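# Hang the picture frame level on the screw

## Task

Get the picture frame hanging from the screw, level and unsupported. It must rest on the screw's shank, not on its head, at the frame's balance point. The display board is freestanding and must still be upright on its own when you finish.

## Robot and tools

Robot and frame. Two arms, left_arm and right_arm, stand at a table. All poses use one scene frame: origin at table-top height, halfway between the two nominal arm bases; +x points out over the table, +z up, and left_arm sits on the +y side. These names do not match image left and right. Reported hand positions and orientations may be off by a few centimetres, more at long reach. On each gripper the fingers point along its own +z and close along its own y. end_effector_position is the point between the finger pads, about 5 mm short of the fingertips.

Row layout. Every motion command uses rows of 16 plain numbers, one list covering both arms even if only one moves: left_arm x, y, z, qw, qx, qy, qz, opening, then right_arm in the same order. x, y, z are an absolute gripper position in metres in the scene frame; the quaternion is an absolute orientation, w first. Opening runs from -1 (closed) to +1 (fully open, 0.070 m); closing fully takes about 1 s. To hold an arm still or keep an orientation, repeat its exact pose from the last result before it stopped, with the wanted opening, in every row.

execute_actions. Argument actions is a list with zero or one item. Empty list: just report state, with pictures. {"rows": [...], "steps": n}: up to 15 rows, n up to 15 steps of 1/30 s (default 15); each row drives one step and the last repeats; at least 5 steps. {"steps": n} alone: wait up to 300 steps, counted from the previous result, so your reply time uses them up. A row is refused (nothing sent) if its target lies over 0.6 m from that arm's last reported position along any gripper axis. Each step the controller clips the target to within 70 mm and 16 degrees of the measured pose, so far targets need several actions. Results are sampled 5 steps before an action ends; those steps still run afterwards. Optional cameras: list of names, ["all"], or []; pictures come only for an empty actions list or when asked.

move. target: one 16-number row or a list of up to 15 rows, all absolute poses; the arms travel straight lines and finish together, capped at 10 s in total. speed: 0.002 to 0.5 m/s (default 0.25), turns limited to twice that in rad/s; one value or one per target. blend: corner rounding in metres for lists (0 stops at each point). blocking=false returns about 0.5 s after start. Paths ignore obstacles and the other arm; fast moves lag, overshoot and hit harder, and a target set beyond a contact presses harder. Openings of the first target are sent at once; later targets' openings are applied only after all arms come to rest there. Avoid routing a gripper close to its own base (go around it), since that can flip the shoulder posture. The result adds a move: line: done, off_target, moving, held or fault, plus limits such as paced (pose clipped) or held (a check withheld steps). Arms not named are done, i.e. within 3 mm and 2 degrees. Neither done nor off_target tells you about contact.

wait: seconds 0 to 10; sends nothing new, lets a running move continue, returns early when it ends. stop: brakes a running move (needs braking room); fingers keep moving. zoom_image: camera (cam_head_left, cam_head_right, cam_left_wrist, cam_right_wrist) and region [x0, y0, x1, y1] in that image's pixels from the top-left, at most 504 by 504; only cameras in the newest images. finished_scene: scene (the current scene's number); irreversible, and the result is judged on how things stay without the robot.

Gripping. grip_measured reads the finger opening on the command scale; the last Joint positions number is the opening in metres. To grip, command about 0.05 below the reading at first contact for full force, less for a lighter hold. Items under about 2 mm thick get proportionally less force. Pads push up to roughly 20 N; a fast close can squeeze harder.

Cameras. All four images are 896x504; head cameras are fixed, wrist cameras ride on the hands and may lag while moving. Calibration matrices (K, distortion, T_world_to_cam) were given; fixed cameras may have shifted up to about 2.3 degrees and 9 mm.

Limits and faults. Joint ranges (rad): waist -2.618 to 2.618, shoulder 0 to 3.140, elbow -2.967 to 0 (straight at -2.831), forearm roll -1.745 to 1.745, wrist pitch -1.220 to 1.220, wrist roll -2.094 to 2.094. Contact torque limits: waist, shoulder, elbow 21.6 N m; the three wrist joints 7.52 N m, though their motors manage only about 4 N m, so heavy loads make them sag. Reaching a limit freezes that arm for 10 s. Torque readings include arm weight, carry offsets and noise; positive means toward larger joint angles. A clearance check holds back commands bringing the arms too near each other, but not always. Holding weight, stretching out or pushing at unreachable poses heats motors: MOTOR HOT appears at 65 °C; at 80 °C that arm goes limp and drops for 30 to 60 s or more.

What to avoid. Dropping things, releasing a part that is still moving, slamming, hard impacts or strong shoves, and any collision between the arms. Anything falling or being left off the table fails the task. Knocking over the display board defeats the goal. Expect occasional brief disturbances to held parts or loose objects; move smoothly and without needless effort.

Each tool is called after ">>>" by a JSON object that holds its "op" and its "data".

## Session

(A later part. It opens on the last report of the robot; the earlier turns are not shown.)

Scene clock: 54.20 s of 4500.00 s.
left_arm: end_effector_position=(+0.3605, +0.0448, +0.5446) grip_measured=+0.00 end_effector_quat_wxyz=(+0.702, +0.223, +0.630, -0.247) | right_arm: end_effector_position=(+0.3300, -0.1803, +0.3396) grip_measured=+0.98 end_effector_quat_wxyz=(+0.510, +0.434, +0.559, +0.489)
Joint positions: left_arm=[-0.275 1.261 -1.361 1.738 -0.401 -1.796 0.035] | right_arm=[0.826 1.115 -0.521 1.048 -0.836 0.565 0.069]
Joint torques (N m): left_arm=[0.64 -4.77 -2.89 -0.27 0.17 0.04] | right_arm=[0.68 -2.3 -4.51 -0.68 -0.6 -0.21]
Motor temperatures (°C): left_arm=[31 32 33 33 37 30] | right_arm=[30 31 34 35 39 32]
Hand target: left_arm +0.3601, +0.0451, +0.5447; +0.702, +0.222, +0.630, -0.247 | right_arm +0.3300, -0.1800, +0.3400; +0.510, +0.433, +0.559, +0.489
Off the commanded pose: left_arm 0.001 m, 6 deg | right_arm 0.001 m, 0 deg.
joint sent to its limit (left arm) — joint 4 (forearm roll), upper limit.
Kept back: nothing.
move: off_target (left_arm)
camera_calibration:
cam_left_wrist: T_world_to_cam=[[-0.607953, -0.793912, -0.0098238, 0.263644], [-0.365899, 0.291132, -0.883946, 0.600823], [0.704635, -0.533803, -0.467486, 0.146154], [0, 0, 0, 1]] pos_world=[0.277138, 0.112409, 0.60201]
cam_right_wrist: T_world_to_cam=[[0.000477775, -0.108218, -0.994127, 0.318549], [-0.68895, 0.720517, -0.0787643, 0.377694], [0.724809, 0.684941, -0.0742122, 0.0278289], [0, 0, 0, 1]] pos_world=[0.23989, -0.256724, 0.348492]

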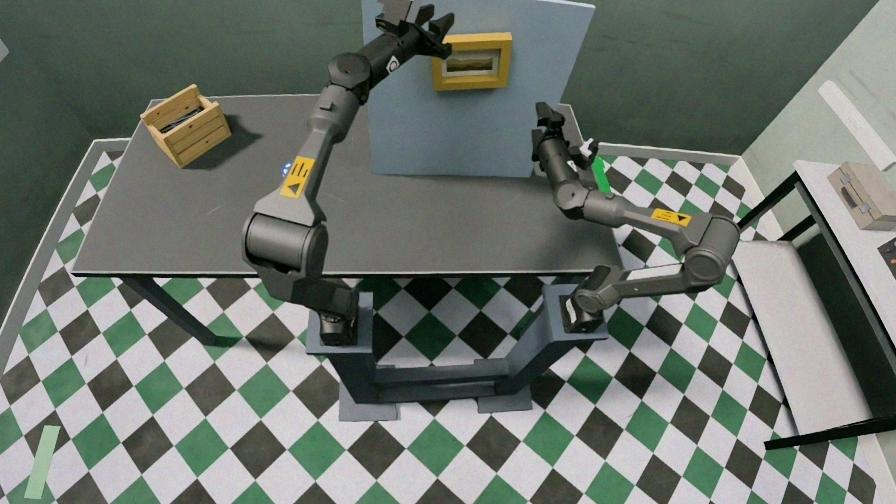

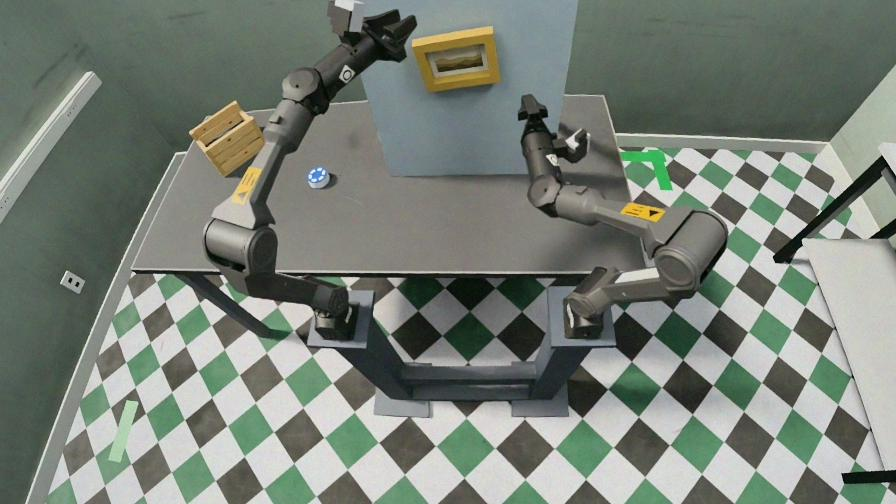

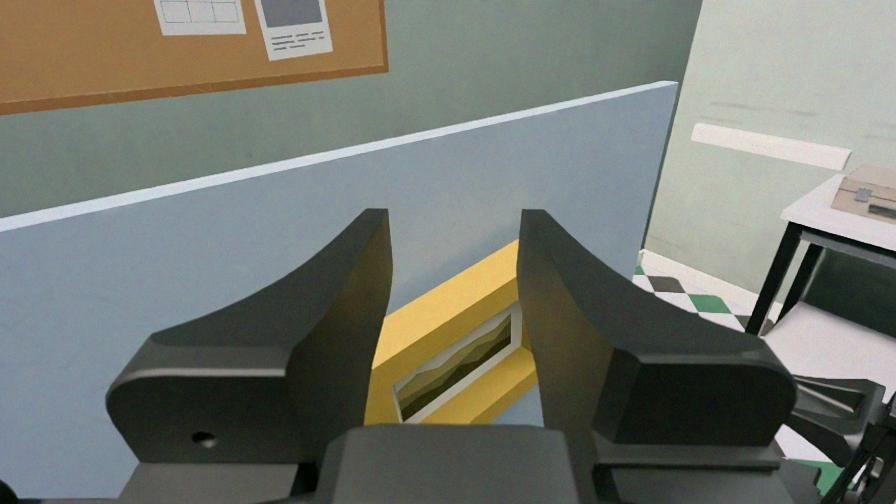

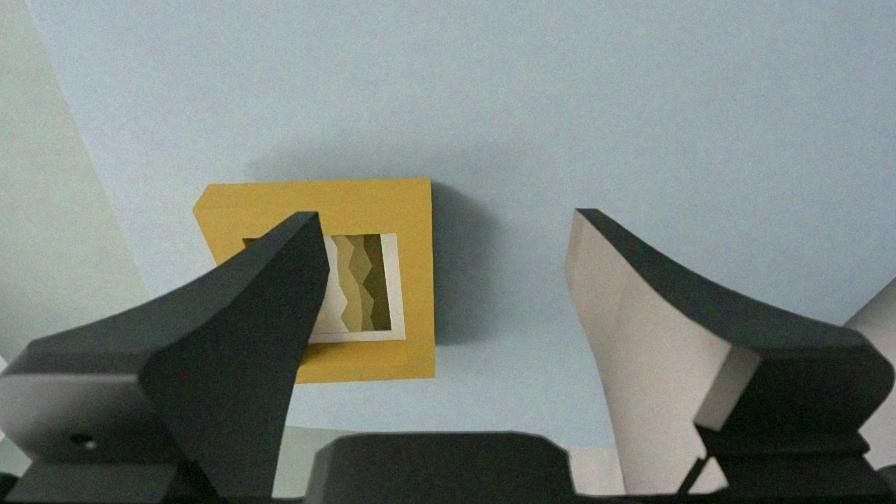

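>>> {"op": "move", "data": {"target": [[0.33, 0.08, 0.57, 0.8352, 0.0748, 0.5321, -0.1174, 0.9, 0.33, -0.18, 0.34, 0.510, 0.433, 0.559, 0.489, 1.0], [0.34, 0.06, 0.57, 0.568, 0.114, 0.8113, -0.0798, 0.9, 0.33, -0.18, 0.34, 0.510, 0.433, 0.559, 0.489, 1.0], [0.392, -0.009, 0.556, 0.5303, 0.263, 0.7861, -0.1774, 0.9, 0.33, -0.18, 0.34, 0.510, 0.433, 0.559, 0.489, 1.0]], "speed": 0.3}}

Scene clock: 60.63 s of 4500.00 s.
left_arm: end_effector_position=(+0.3919, -0.0092, +0.5561) grip_measured=+0.90 end_effector_quat_wxyz=(+0.532, +0.263, +0.785, -0.178) | right_arm: end_effector_position=(+0.3300, -0.1799, +0.3397) grip_measured=+0.98 end_effector_quat_wxyz=(+0.510, +0.433, +0.560, +0.489)
Joint positions: left_arm=[-0.492 1.805 -2.554 -0.147 1.223 0.106 0.066] | right_arm=[0.826 1.115 -0.522 1.048 -0.834 0.563 0.069]
Joint torques (N m): left_arm=[-0.09 -6.86 -1.47 -0.02 -1.12 -0.21] | right_arm=[-0.47 -2.91 -4.5 -0.71 -0.44 -0.18]
Motor temperatures (°C): left_arm=[31 32 33 33 36 30] | right_arm=[30 31 34 35 39 32]
Hand target: left_arm +0.3919, -0.0090, +0.5558; +0.532, +0.263, +0.785, -0.178 | right_arm +0.3300, -0.1800, +0.3400; +0.510, +0.433, +0.559, +0.489
Off the commanded pose: left_arm 0.000 m, 0 deg | right_arm 0.000 m, 0 deg.
joint sent to its limit (left arm) — joint 5 (wrist pitch), upper limit.
Kept back: nothing.
move: done
camera_calibration:
cam_left_wrist: T_world_to_cam=[[-0.587852, -0.808729, -0.0197033, 0.237474], [-0.662109, 0.494985, -0.562673, 0.577517], [0.464803, -0.317723, -0.826444, 0.396254], [0, 0, 0, 1]] pos_world=[0.337799, 0.0320885, 0.657114]
cam_right_wrist: T_world_to_cam=[[0.000275007, -0.109443, -0.993993, 0.318487], [-0.68995, 0.719488, -0.0794098, 0.377827], [0.723857, 0.685828, -0.0753125, 0.028412], [0, 0, 0, 1]] pos_world=[0.240028, -0.256471, 0.348717]

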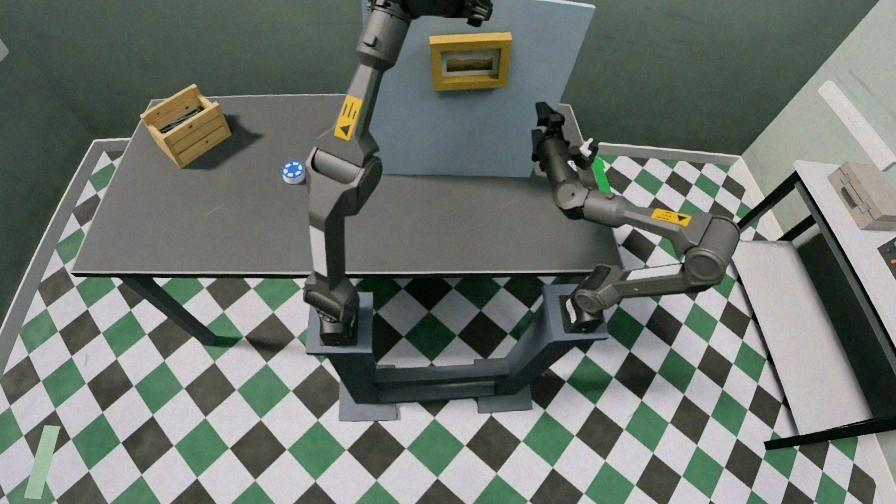

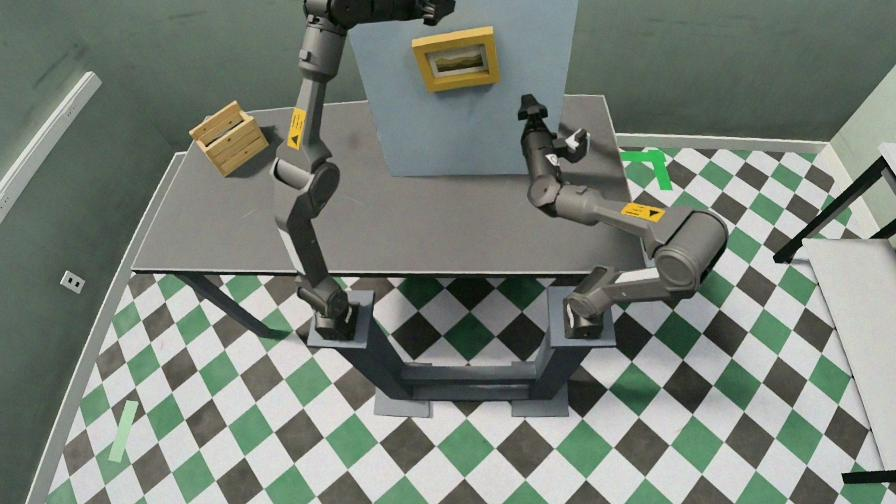

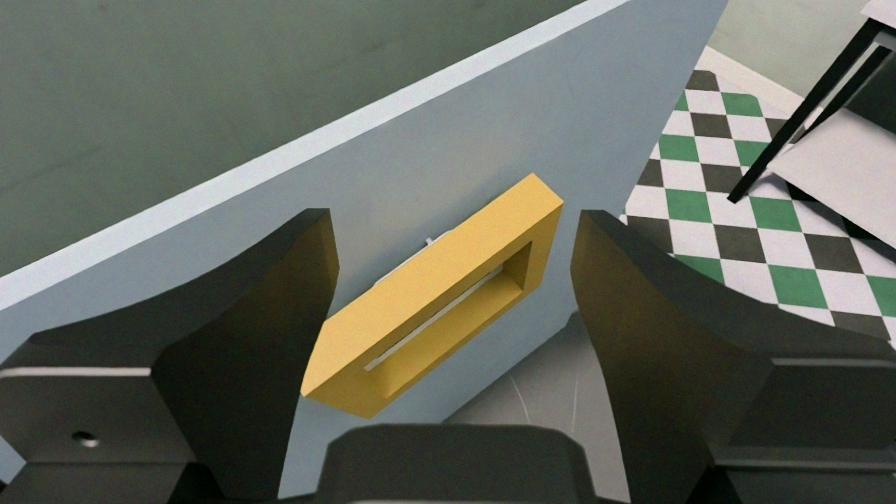

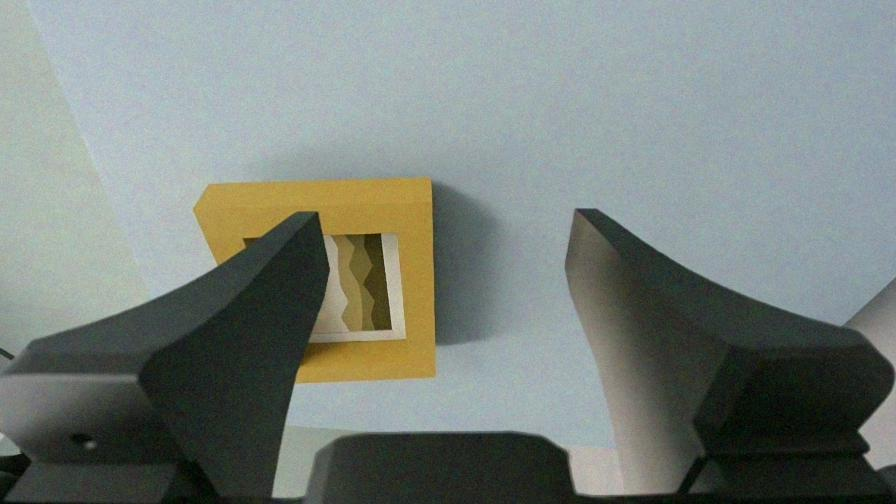

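Excellent — the hanger bar and screw are visible from above.

>>> {"op": "zoom_image", "data": {"camera": "cam_left_wrist", "region": [330, 160, 570, 420]}}

>>> {"op": "zoom_image", "data": {"camera": "cam_left_wrist", "region": [360, 210, 480, 300]}}

Scaled by 1.938 from the camera's 896x504 image, which has a finer 1280x720 frame.

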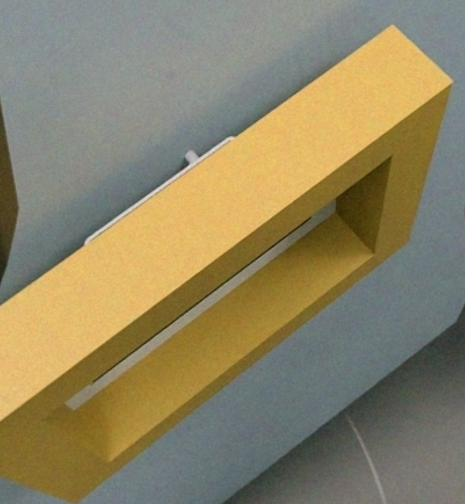

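Scaled by 4.200 from the camera's 896x504 image, which has a finer 1280x720 frame.

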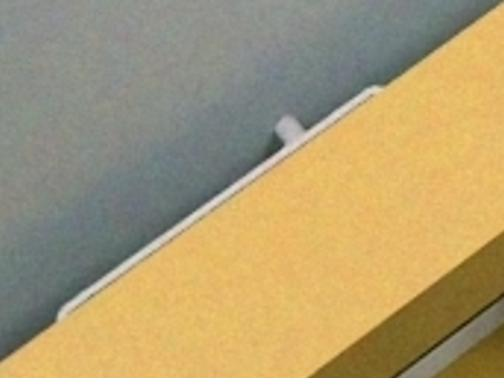

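>>> {"op": "zoom_image", "data": {"camera": "cam_left_wrist", "region": [405, 220, 465, 260]}}

Scaled by 8.400 from the camera's 896x504 image, which has a finer 1280x720 frame.

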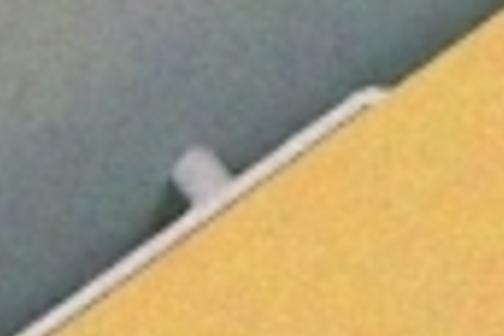

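>>> {"op": "move", "data": {"target": [[0.377, 0.03, 0.585, 0.532, 0.263, 0.785, -0.178, 1.0, 0.345, -0.10, 0.40, 0.5104, 0.4333, 0.5587, 0.4893, 1.0], [0.377, 0.03, 0.585, 0.532, 0.263, 0.785, -0.178, 1.0, 0.375, -0.031, 0.446, 0.5104, 0.4333, 0.5587, 0.4893, 1.0]], "speed": 0.15, "blend": 0.02}}

Scene clock: 66.70 s of 4500.00 s.
left_arm: end_effector_position=(+0.3766, +0.0300, +0.5848) grip_measured=+0.98 end_effector_quat_wxyz=(+0.558, +0.255, +0.768, -0.183) | right_arm: end_effector_position=(+0.3752, -0.0309, +0.4462) grip_measured=+0.98 end_effector_quat_wxyz=(+0.511, +0.433, +0.559, +0.489)
Joint positions: left_arm=[-0.374 1.71 -2.508 -0.26 1.223 0.176 0.069] | right_arm=[1.076 1.563 -1.356 1.485 -0.953 0 0.069]
Joint torques (N m): left_arm=[-0.69 -5.54 -1.46 -0.17 -0.16 -0.02] | right_arm=[0.19 -6.21 -3.55 -1.16 -0.25 0.18]
Motor temperatures (°C): left_arm=[31 32 33 33 36 30] | right_arm=[29 31 34 35 39 32]
Hand target: left_arm +0.3769, +0.0300, +0.5845; +0.558, +0.255, +0.769, -0.183 | right_arm +0.3750, -0.0310, +0.4460; +0.510, +0.433, +0.559, +0.489
Off the commanded pose: left_arm 0.000 m, 4 deg | right_arm 0.000 m, 0 deg.
joint sent to its limit (left arm) — joint 5 (wrist pitch), upper limit.
Kept back: nothing.
move: off_target (left_arm)
camera_calibration:
cam_left_wrist: T_world_to_cam=[[-0.580209, -0.814175, -0.0218323, 0.259253], [-0.635433, 0.469274, -0.613195, 0.584472], [0.509493, -0.341908, -0.78963, 0.40186], [0, 0, 0, 1]] pos_world=[0.317068, 0.0741991, 0.681376]
cam_right_wrist: T_world_to_cam=[[0.00151397, -0.10827, -0.99412, 0.44031], [-0.688901, 0.720481, -0.0795168, 0.30991], [0.724854, 0.684971, -0.0734963, -0.099604], [0, 0, 0, 1]] pos_world=[0.285029, -0.107386, 0.455044]

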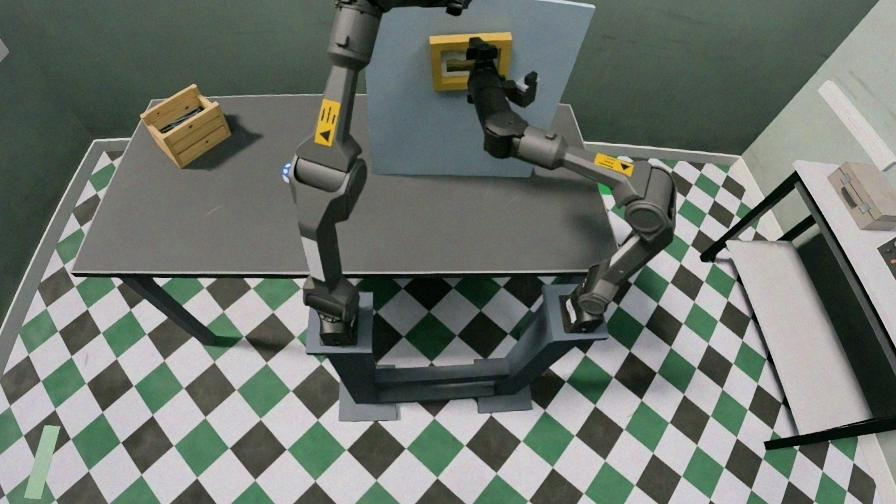

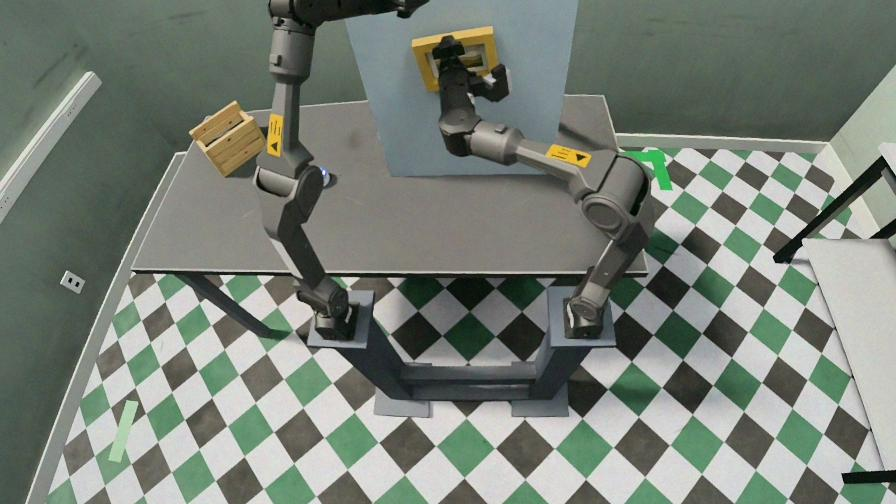

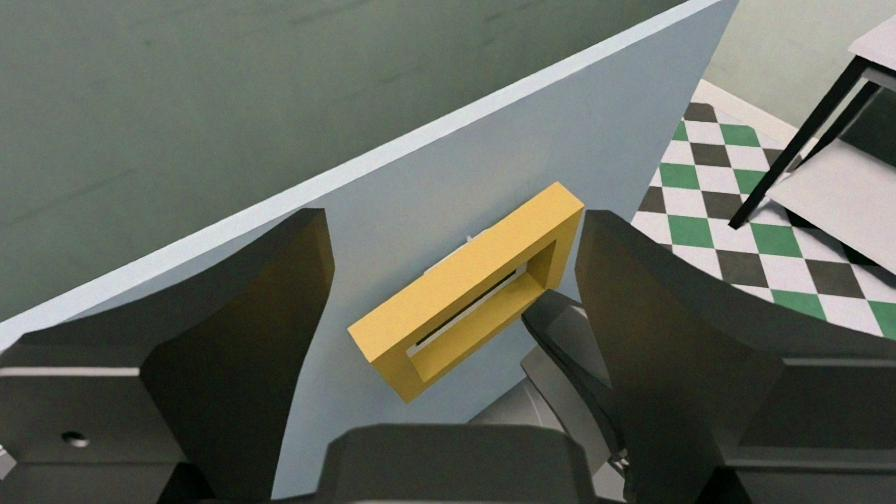

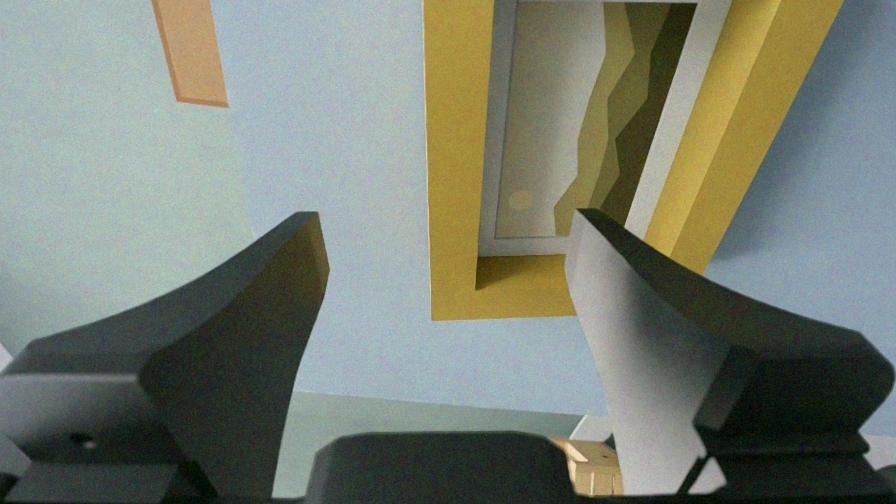

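>>> {"op": "move", "data": {"target": [0.377, 0.03, 0.585, 0.558, 0.255, 0.769, -0.183, 1.0, 0.378, -0.031, 0.4395, 0.5321, 0.4323, 0.5368, 0.4917, 1.0], "speed": 0.1, "cameras": ["cam_right_wrist", "cam_left_wrist"]}}

Scene clock: 70.03 s of 4500.00 s.
left_arm: end_effector_position=(+0.3766, +0.0298, +0.5851) grip_measured=+0.98 end_effector_quat_wxyz=(+0.558, +0.255, +0.768, -0.183) | right_arm: end_effector_position=(+0.3781, -0.0310, +0.4394) grip_measured=+0.98 end_effector_quat_wxyz=(+0.532, +0.432, +0.537, +0.492)
Joint positions: left_arm=[-0.374 1.711 -2.51 -0.261 1.223 0.176 0.069] | right_arm=[1.082 1.596 -1.323 1.392 -1.014 0.105 0.069]
Joint torques (N m): left_arm=[0.52 -4.86 -2.4 -0.29 -0.02 -0.15] | right_arm=[0.74 -5.99 -4.01 -0.99 -0.11 -0.21]
Motor temperatures (°C): left_arm=[31 32 33 33 36 30] | right_arm=[29 31 34 35 39 32]
Hand target: left_arm +0.3770, +0.0300, +0.5849; +0.558, +0.255, +0.768, -0.183 | right_arm +0.3780, -0.0310, +0.4395; +0.532, +0.432, +0.537, +0.492
Off the commanded pose: left_arm 0.000 m, 0 deg | right_arm 0.000 m, 0 deg.
joint sent to its limit (left arm) — joint 5 (wrist pitch), upper limit.
Kept back: nothing.
move: done
camera_calibration:
cam_left_wrist: T_world_to_cam=[[-0.580789, -0.813771, -0.0214733, 0.259089], [-0.634698, 0.469187, -0.614021, 0.584951], [0.509747, -0.342987, -0.788998, 0.401579], [0, 0, 0, 1]] pos_world=[0.31704, 0.0741245, 0.681581]
cam_right_wrist: T_world_to_cam=[[0.0475151, -0.105009, -0.993336, 0.415916], [-0.657181, 0.745625, -0.110258, 0.313749], [0.752234, 0.65804, -0.0335815, -0.130864], [0, 0, 0, 1]] pos_world=[0.284868, -0.104151, 0.443343]
Images, in order (width x height): cam_left_wrist 896x504, cam_right_wrist 896x504.

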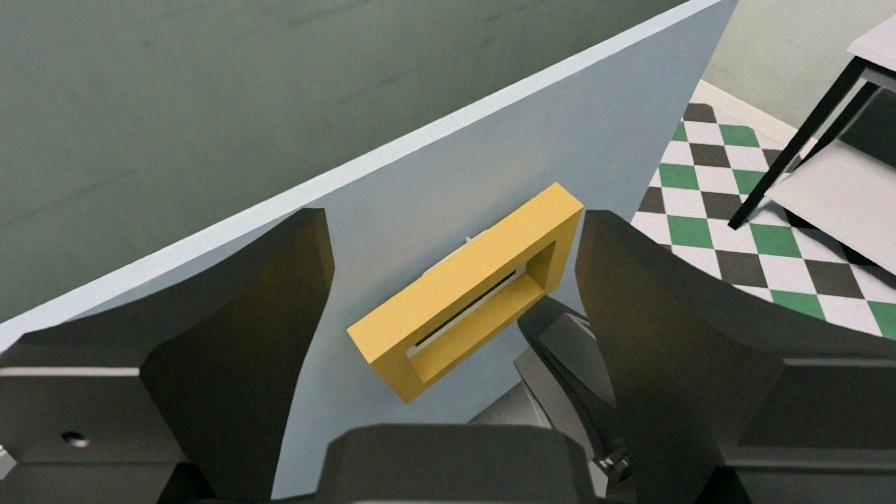

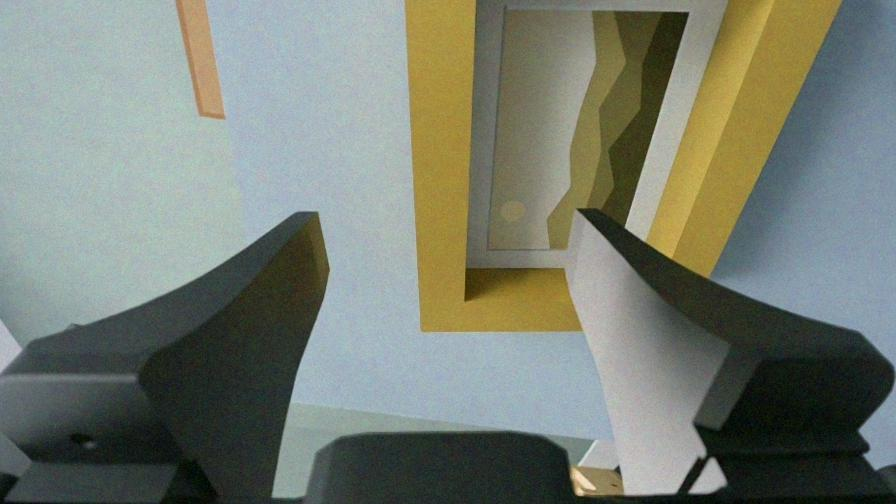

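>>> {"op": "zoom_image", "data": {"camera": "cam_right_wrist", "region": [390, 0, 590, 345]}}

>>> {"op": "zoom_image", "data": {"camera": "cam_right_wrist", "region": [620, 0, 860, 290]}}

Scaled by 1.461 from the camera's 896x504 image, which has a finer 1280x720 frame.

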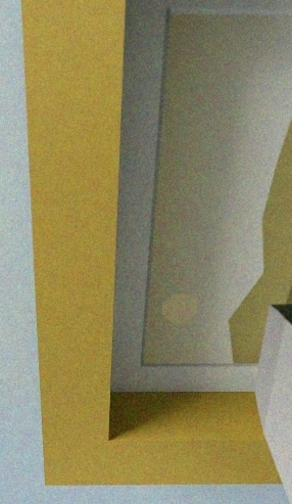

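Scaled by 1.738 from the camera's 896x504 image, which has a finer 1280x720 frame.

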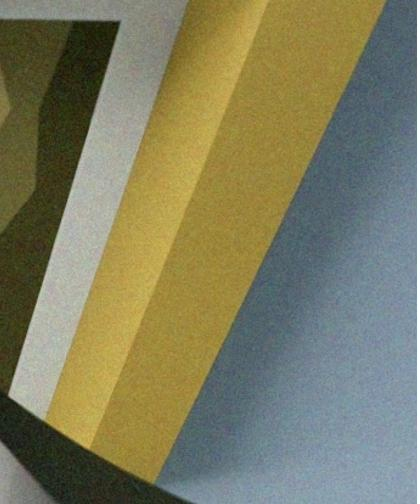

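>>> {"op": "move", "data": {"target": [0.377, 0.03, 0.585, 0.558, 0.255, 0.769, -0.183, 1.0, 0.41, -0.030, 0.441, 0.5321, 0.4323, 0.5368, 0.4917, 1.0], "speed": 0.08, "cameras": ["cam_right_wrist", "cam_left_wrist"]}}

Scene clock: 74.20 s of 4500.00 s.
left_arm: end_effector_position=(+0.3768, +0.0301, +0.5851) grip_measured=+0.98 end_effector_quat_wxyz=(+0.558, +0.255, +0.768, -0.183) | right_arm: end_effector_position=(+0.4105, -0.0301, +0.4409) grip_measured=+0.98 end_effector_quat_wxyz=(+0.532, +0.433, +0.537, +0.492)
Joint positions: left_arm=[-0.373 1.711 -2.51 -0.261 1.223 0.176 0.069] | right_arm=[0.994 1.658 -1.406 1.381 -0.924 0.1 0.069]
Joint torques (N m): left_arm=[0.33 -4.92 -2.35 -0.26 0.06 -0.18] | right_arm=[0.69 -6.91 -3.85 -1.05 -0.33 -0.17]
Motor temperatures (°C): left_arm=[31 32 33 33 36 30] | right_arm=[29 31 34 35 39 32]
Hand target: left_arm +0.3770, +0.0300, +0.5849; +0.558, +0.255, +0.768, -0.183 | right_arm +0.4100, -0.0300, +0.4410; +0.532, +0.432, +0.537, +0.492
Off the commanded pose: left_arm 0.000 m, 0 deg | right_arm 0.001 m, 0 deg.
joint sent to its limit (left arm) — joint 5 (wrist pitch), upper limit.
Kept back: nothing.
move: done
camera_calibration:
cam_left_wrist: T_world_to_cam=[[-0.580079, -0.814277, -0.0214733, 0.259207], [-0.635107, 0.468633, -0.614021, 0.585083], [0.510046, -0.342542, -0.788998, 0.401473], [0, 0, 0, 1]] pos_world=[0.317181, 0.0743982, 0.681581]
cam_right_wrist: T_world_to_cam=[[0.046431, -0.104372, -0.993454, 0.416487], [-0.657513, 0.745509, -0.109054, 0.334115], [0.752011, 0.658273, -0.0340116, -0.155553], [0, 0, 0, 1]] pos_world=[0.317325, -0.10322, 0.444906]
Images, in order (width x height): cam_left_wrist 896x504, cam_right_wrist 896x504.

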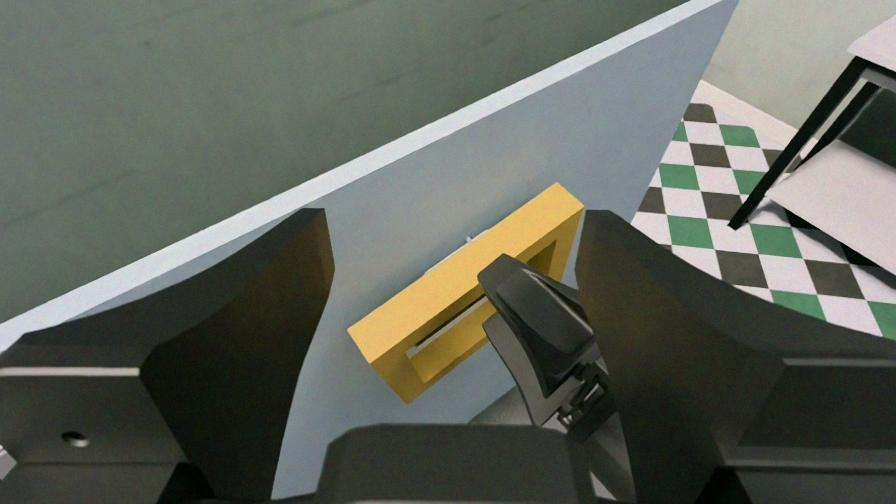

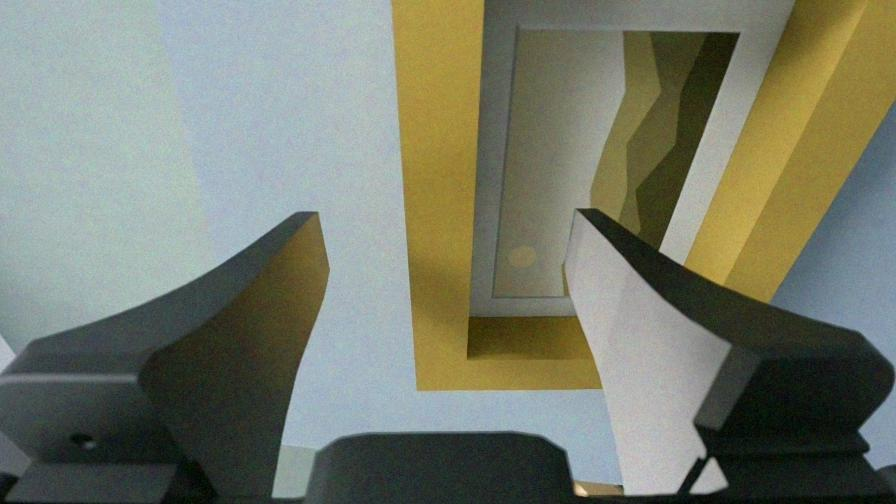

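>>> {"op": "execute_actions", "data": {"actions": [], "cameras": ["all"]}}

Scene clock: 75.40 s of 4500.00 s.
left_arm: end_effector_position=(+0.3768, +0.0301, +0.5851) grip_measured=+0.98 end_effector_quat_wxyz=(+0.558, +0.255, +0.768, -0.183) | right_arm: end_effector_position=(+0.4101, -0.0301, +0.4410) grip_measured=+0.98 end_effector_quat_wxyz=(+0.532, +0.433, +0.537, +0.492)
Joint positions: left_arm=[-0.373 1.711 -2.51 -0.261 1.223 0.176 0.069] | right_arm=[0.995 1.657 -1.405 1.381 -0.925 0.1 0.069]
Joint torques (N m): left_arm=[0.58 -5.05 -2.45 -0.26 0.05 -0.2] | right_arm=[0.67 -7.45 -3.59 -0.93 -0.33 -0.02]
Motor temperatures (°C): left_arm=[31 32 33 33 36 30] | right_arm=[29 31 34 35 39 32]
Hand target: left_arm +0.3770, +0.0300, +0.5849; +0.558, +0.255, +0.768, -0.183 | right_arm +0.4100, -0.0300, +0.4410; +0.532, +0.432, +0.537, +0.492
Off the commanded pose: left_arm 0.000 m, 0 deg | right_arm 0.000 m, 0 deg.
Steps of this call (1-36: nothing new was sent). Readings (end_effector_position of left_arm | right_arm):
1: (+0.3768, +0.0301, +0.5851) | (+0.4105, -0.0301, +0.4409)
2: (+0.3768, +0.0301, +0.5851) | (+0.4103, -0.0297, +0.4409)
4: (+0.3768, +0.0301, +0.5851) | (+0.4103, -0.0299, +0.4410)
8: (+0.3768, +0.0301, +0.5851) | (+0.4103, -0.0299, +0.4410)
36: the state above
camera_calibration:
cam_left_wrist: T_world_to_cam=[[-0.580079, -0.814277, -0.0214733, 0.259207], [-0.635107, 0.468633, -0.614021, 0.585083], [0.510046, -0.342542, -0.788998, 0.401473], [0, 0, 0, 1]] pos_world=[0.317181, 0.0743982, 0.681581]
cam_right_wrist: T_world_to_cam=[[0.0466364, -0.104329, -0.993449, 0.416511], [-0.657512, 0.745495, -0.109155, 0.333954], [0.751999, 0.658295, -0.0338301, -0.155321], [0, 0, 0, 1]] pos_world=[0.316956, -0.10326, 0.44498]

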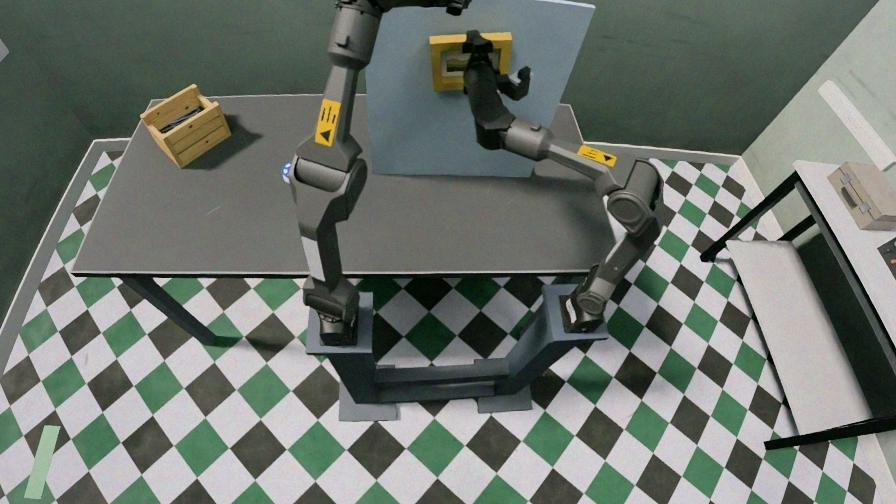

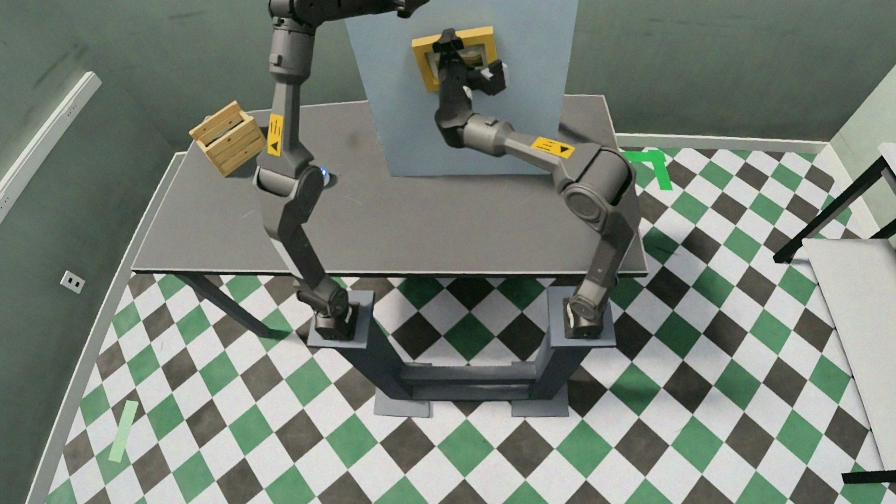

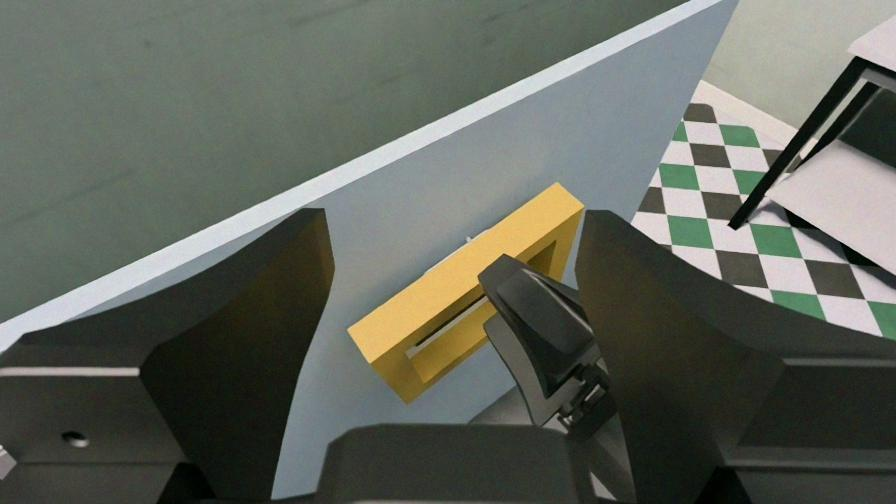

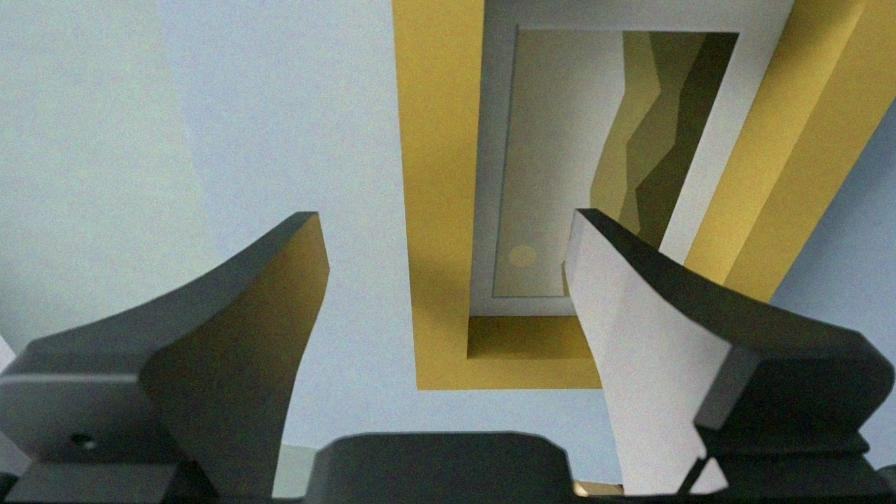

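>>> {"op": "move", "data": {"target": [0.377, 0.03, 0.585, 0.558, 0.255, 0.769, -0.183, 1.0, 0.424, -0.030, 0.4415, 0.5321, 0.4323, 0.5368, 0.4917, 1.0], "speed": 0.04, "cameras": ["cam_left_wrist", "cam_right_wrist"]}}

Scene clock: 76.33 s of 4500.00 s.
left_arm: end_effector_position=(+0.3768, +0.0301, +0.5851) grip_measured=+0.98 end_effector_quat_wxyz=(+0.558, +0.255, +0.768, -0.183) | right_arm: end_effector_position=(+0.4241, -0.0300, +0.4416) grip_measured=+0.98 end_effector_quat_wxyz=(+0.532, +0.433, +0.537, +0.492)
Joint positions: left_arm=[-0.373 1.711 -2.51 -0.261 1.223 0.176 0.069] | right_arm=[0.959 1.686 -1.443 1.377 -0.888 0.097 0.069]
Joint torques (N m): left_arm=[0.45 -4.98 -2.17 -0.26 0.08 -0.15] | right_arm=[0.59 -6.41 -4.36 -1.08 -0.26 -0.22]
Motor temperatures (°C): left_arm=[31 32 33 33 36 30] | right_arm=[29 31 34 35 39 32]
Hand target: left_arm +0.3770, +0.0300, +0.5849; +0.558, +0.255, +0.768, -0.183 | right_arm +0.4240, -0.0300, +0.4415; +0.532, +0.432, +0.537, +0.492
Off the commanded pose: left_arm 0.000 m, 0 deg | right_arm 0.000 m, 0 deg.
joint sent to its limit (left arm) — joint 5 (wrist pitch), upper limit.
Kept back: nothing.
move: done
camera_calibration:
cam_left_wrist: T_world_to_cam=[[-0.580079, -0.814277, -0.0214733, 0.259207], [-0.635107, 0.468633, -0.614021, 0.585083], [0.510046, -0.342542, -0.788998, 0.401473], [0, 0, 0, 1]] pos_world=[0.317181, 0.0743982, 0.681581]
cam_right_wrist: T_world_to_cam=[[0.0468592, -0.103904, -0.993483, 0.416355], [-0.657734, 0.745326, -0.108974, 0.343154], [0.751791, 0.658554, -0.033416, -0.165968], [0, 0, 0, 1]] pos_world=[0.330967, -0.103202, 0.445491]
Images, in order (width x height): cam_left_wrist 896x504, cam_right_wrist 896x504.

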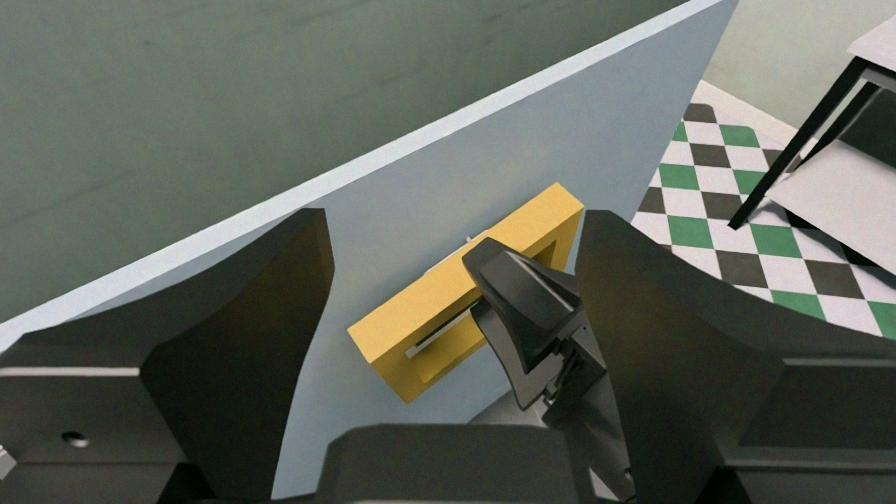

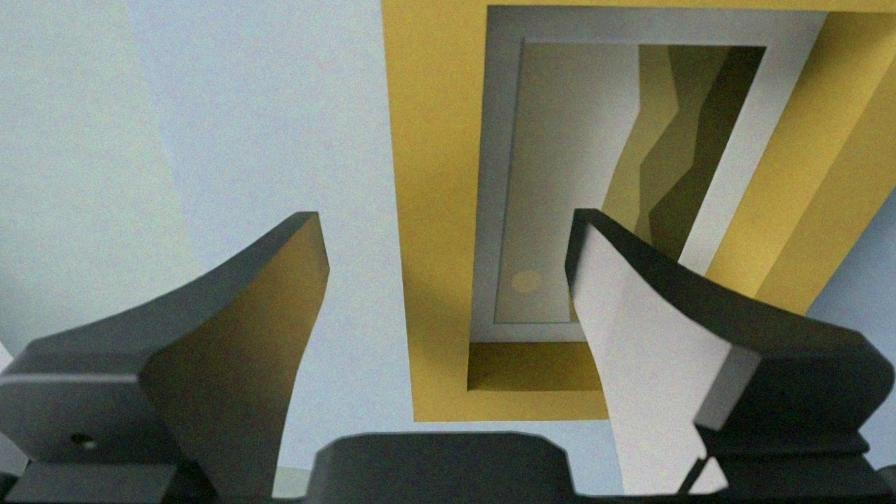

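>>> {"op": "move", "data": {"target": [0.377, 0.03, 0.585, 0.558, 0.255, 0.769, -0.183, 1.0, 0.429, -0.030, 0.4418, 0.5321, 0.4323, 0.5368, 0.4917, 1.0], "speed": 0.03, "cameras": ["cam_left_wrist", "cam_right_wrist"]}}

>>> {"op": "zoom_image", "data": {"camera": "cam_left_wrist", "region": [400, 160, 620, 340]}}

Scene clock: 77.37 s of 4500.00 s.
left_arm: end_effector_position=(+0.3768, +0.0301, +0.5851) grip_measured=+0.98 end_effector_quat_wxyz=(+0.558, +0.255, +0.768, -0.183) | right_arm: end_effector_position=(+0.4289, -0.0301, +0.4419) grip_measured=+0.98 end_effector_quat_wxyz=(+0.532, +0.433, +0.537, +0.492)
Joint positions: left_arm=[-0.373 1.711 -2.51 -0.261 1.223 0.176 0.069] | right_arm=[0.947 1.696 -1.457 1.377 -0.876 0.095 0.069]
Joint torques (N m): left_arm=[0.32 -5.07 -2.32 -0.24 0.05 -0.17] | right_arm=[-0.13 -6.09 -4.61 -1.03 -0.15 -0.2]
Motor temperatures (°C): left_arm=[31 32 33 33 36 30] | right_arm=[29 31 34 35 39 32]
Hand target: left_arm +0.3770, +0.0300, +0.5849; +0.558, +0.255, +0.768, -0.183 | right_arm +0.4290, -0.0300, +0.4418; +0.532, +0.432, +0.537, +0.492
Off the commanded pose: left_arm 0.000 m, 0 deg | right_arm 0.000 m, 0 deg.
joint sent to its limit (left arm) — joint 5 (wrist pitch), upper limit.
Kept back: nothing.
move: done
camera_calibration:
cam_left_wrist: T_world_to_cam=[[-0.580079, -0.814277, -0.0214733, 0.259207], [-0.635107, 0.468633, -0.614021, 0.585083], [0.510046, -0.342542, -0.788998, 0.401473], [0, 0, 0, 1]] pos_world=[0.317181, 0.0743982, 0.681581]
cam_right_wrist: T_world_to_cam=[[0.0467691, -0.103951, -0.993482, 0.41652], [-0.657651, 0.745403, -0.108953, 0.346322], [0.75187, 0.65846, -0.0335015, -0.169492], [0, 0, 0, 1]] pos_world=[0.335714, -0.103249, 0.44586]
Images, in order (width x height): cam_left_wrist 896x504, cam_right_wrist 896x504.

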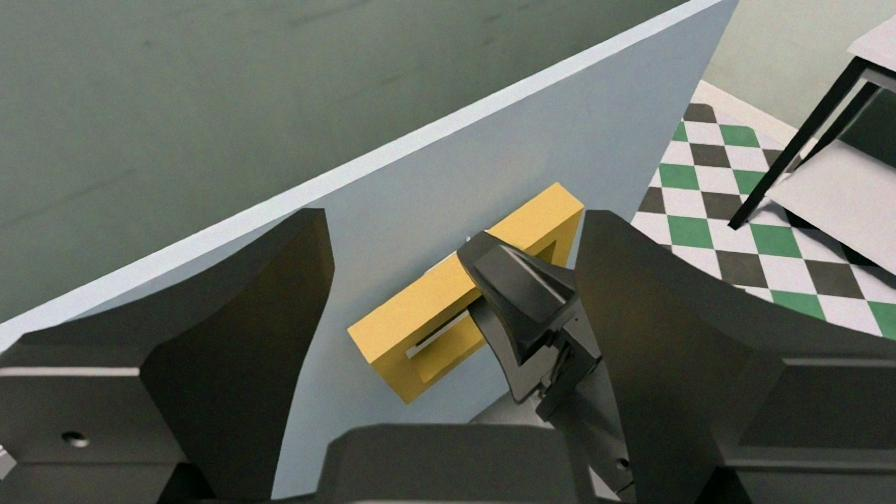

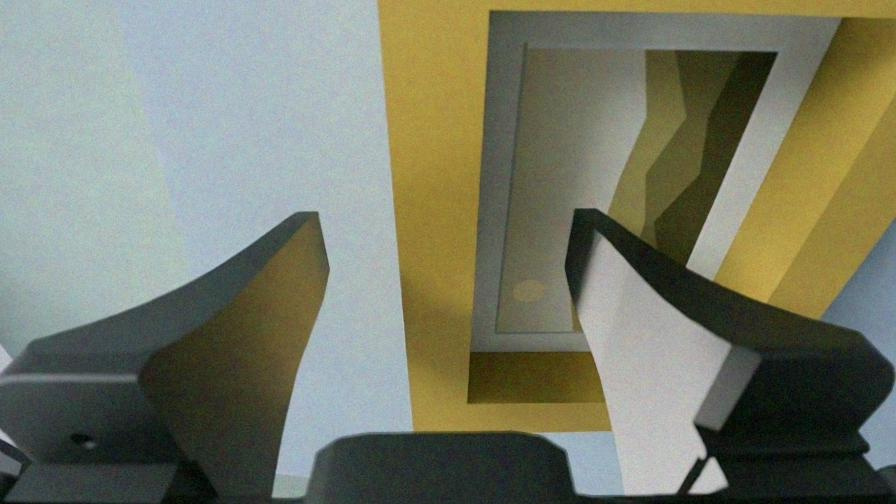

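Scaled by 2.291 from the camera's 896x504 image, which has a finer 1280x720 frame.

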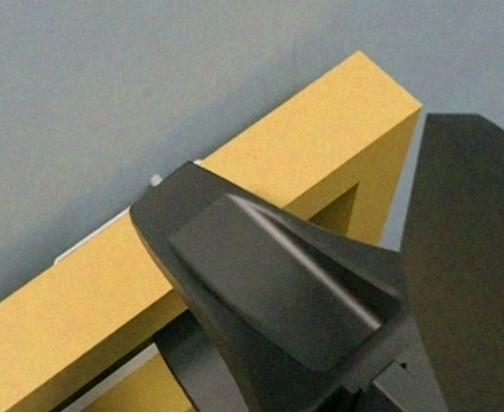

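>>> {"op": "zoom_image", "data": {"camera": "cam_left_wrist", "region": [440, 215, 500, 265]}}

Scaled by 8.400 from the camera's 896x504 image, which has a finer 1280x720 frame.

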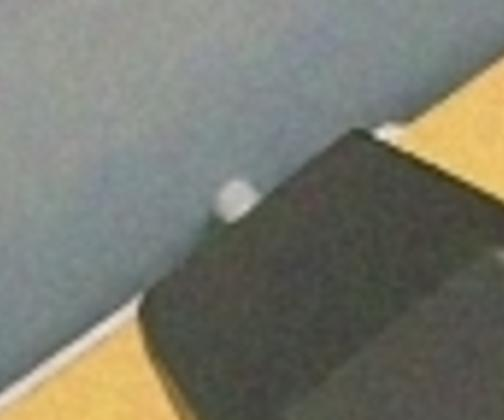

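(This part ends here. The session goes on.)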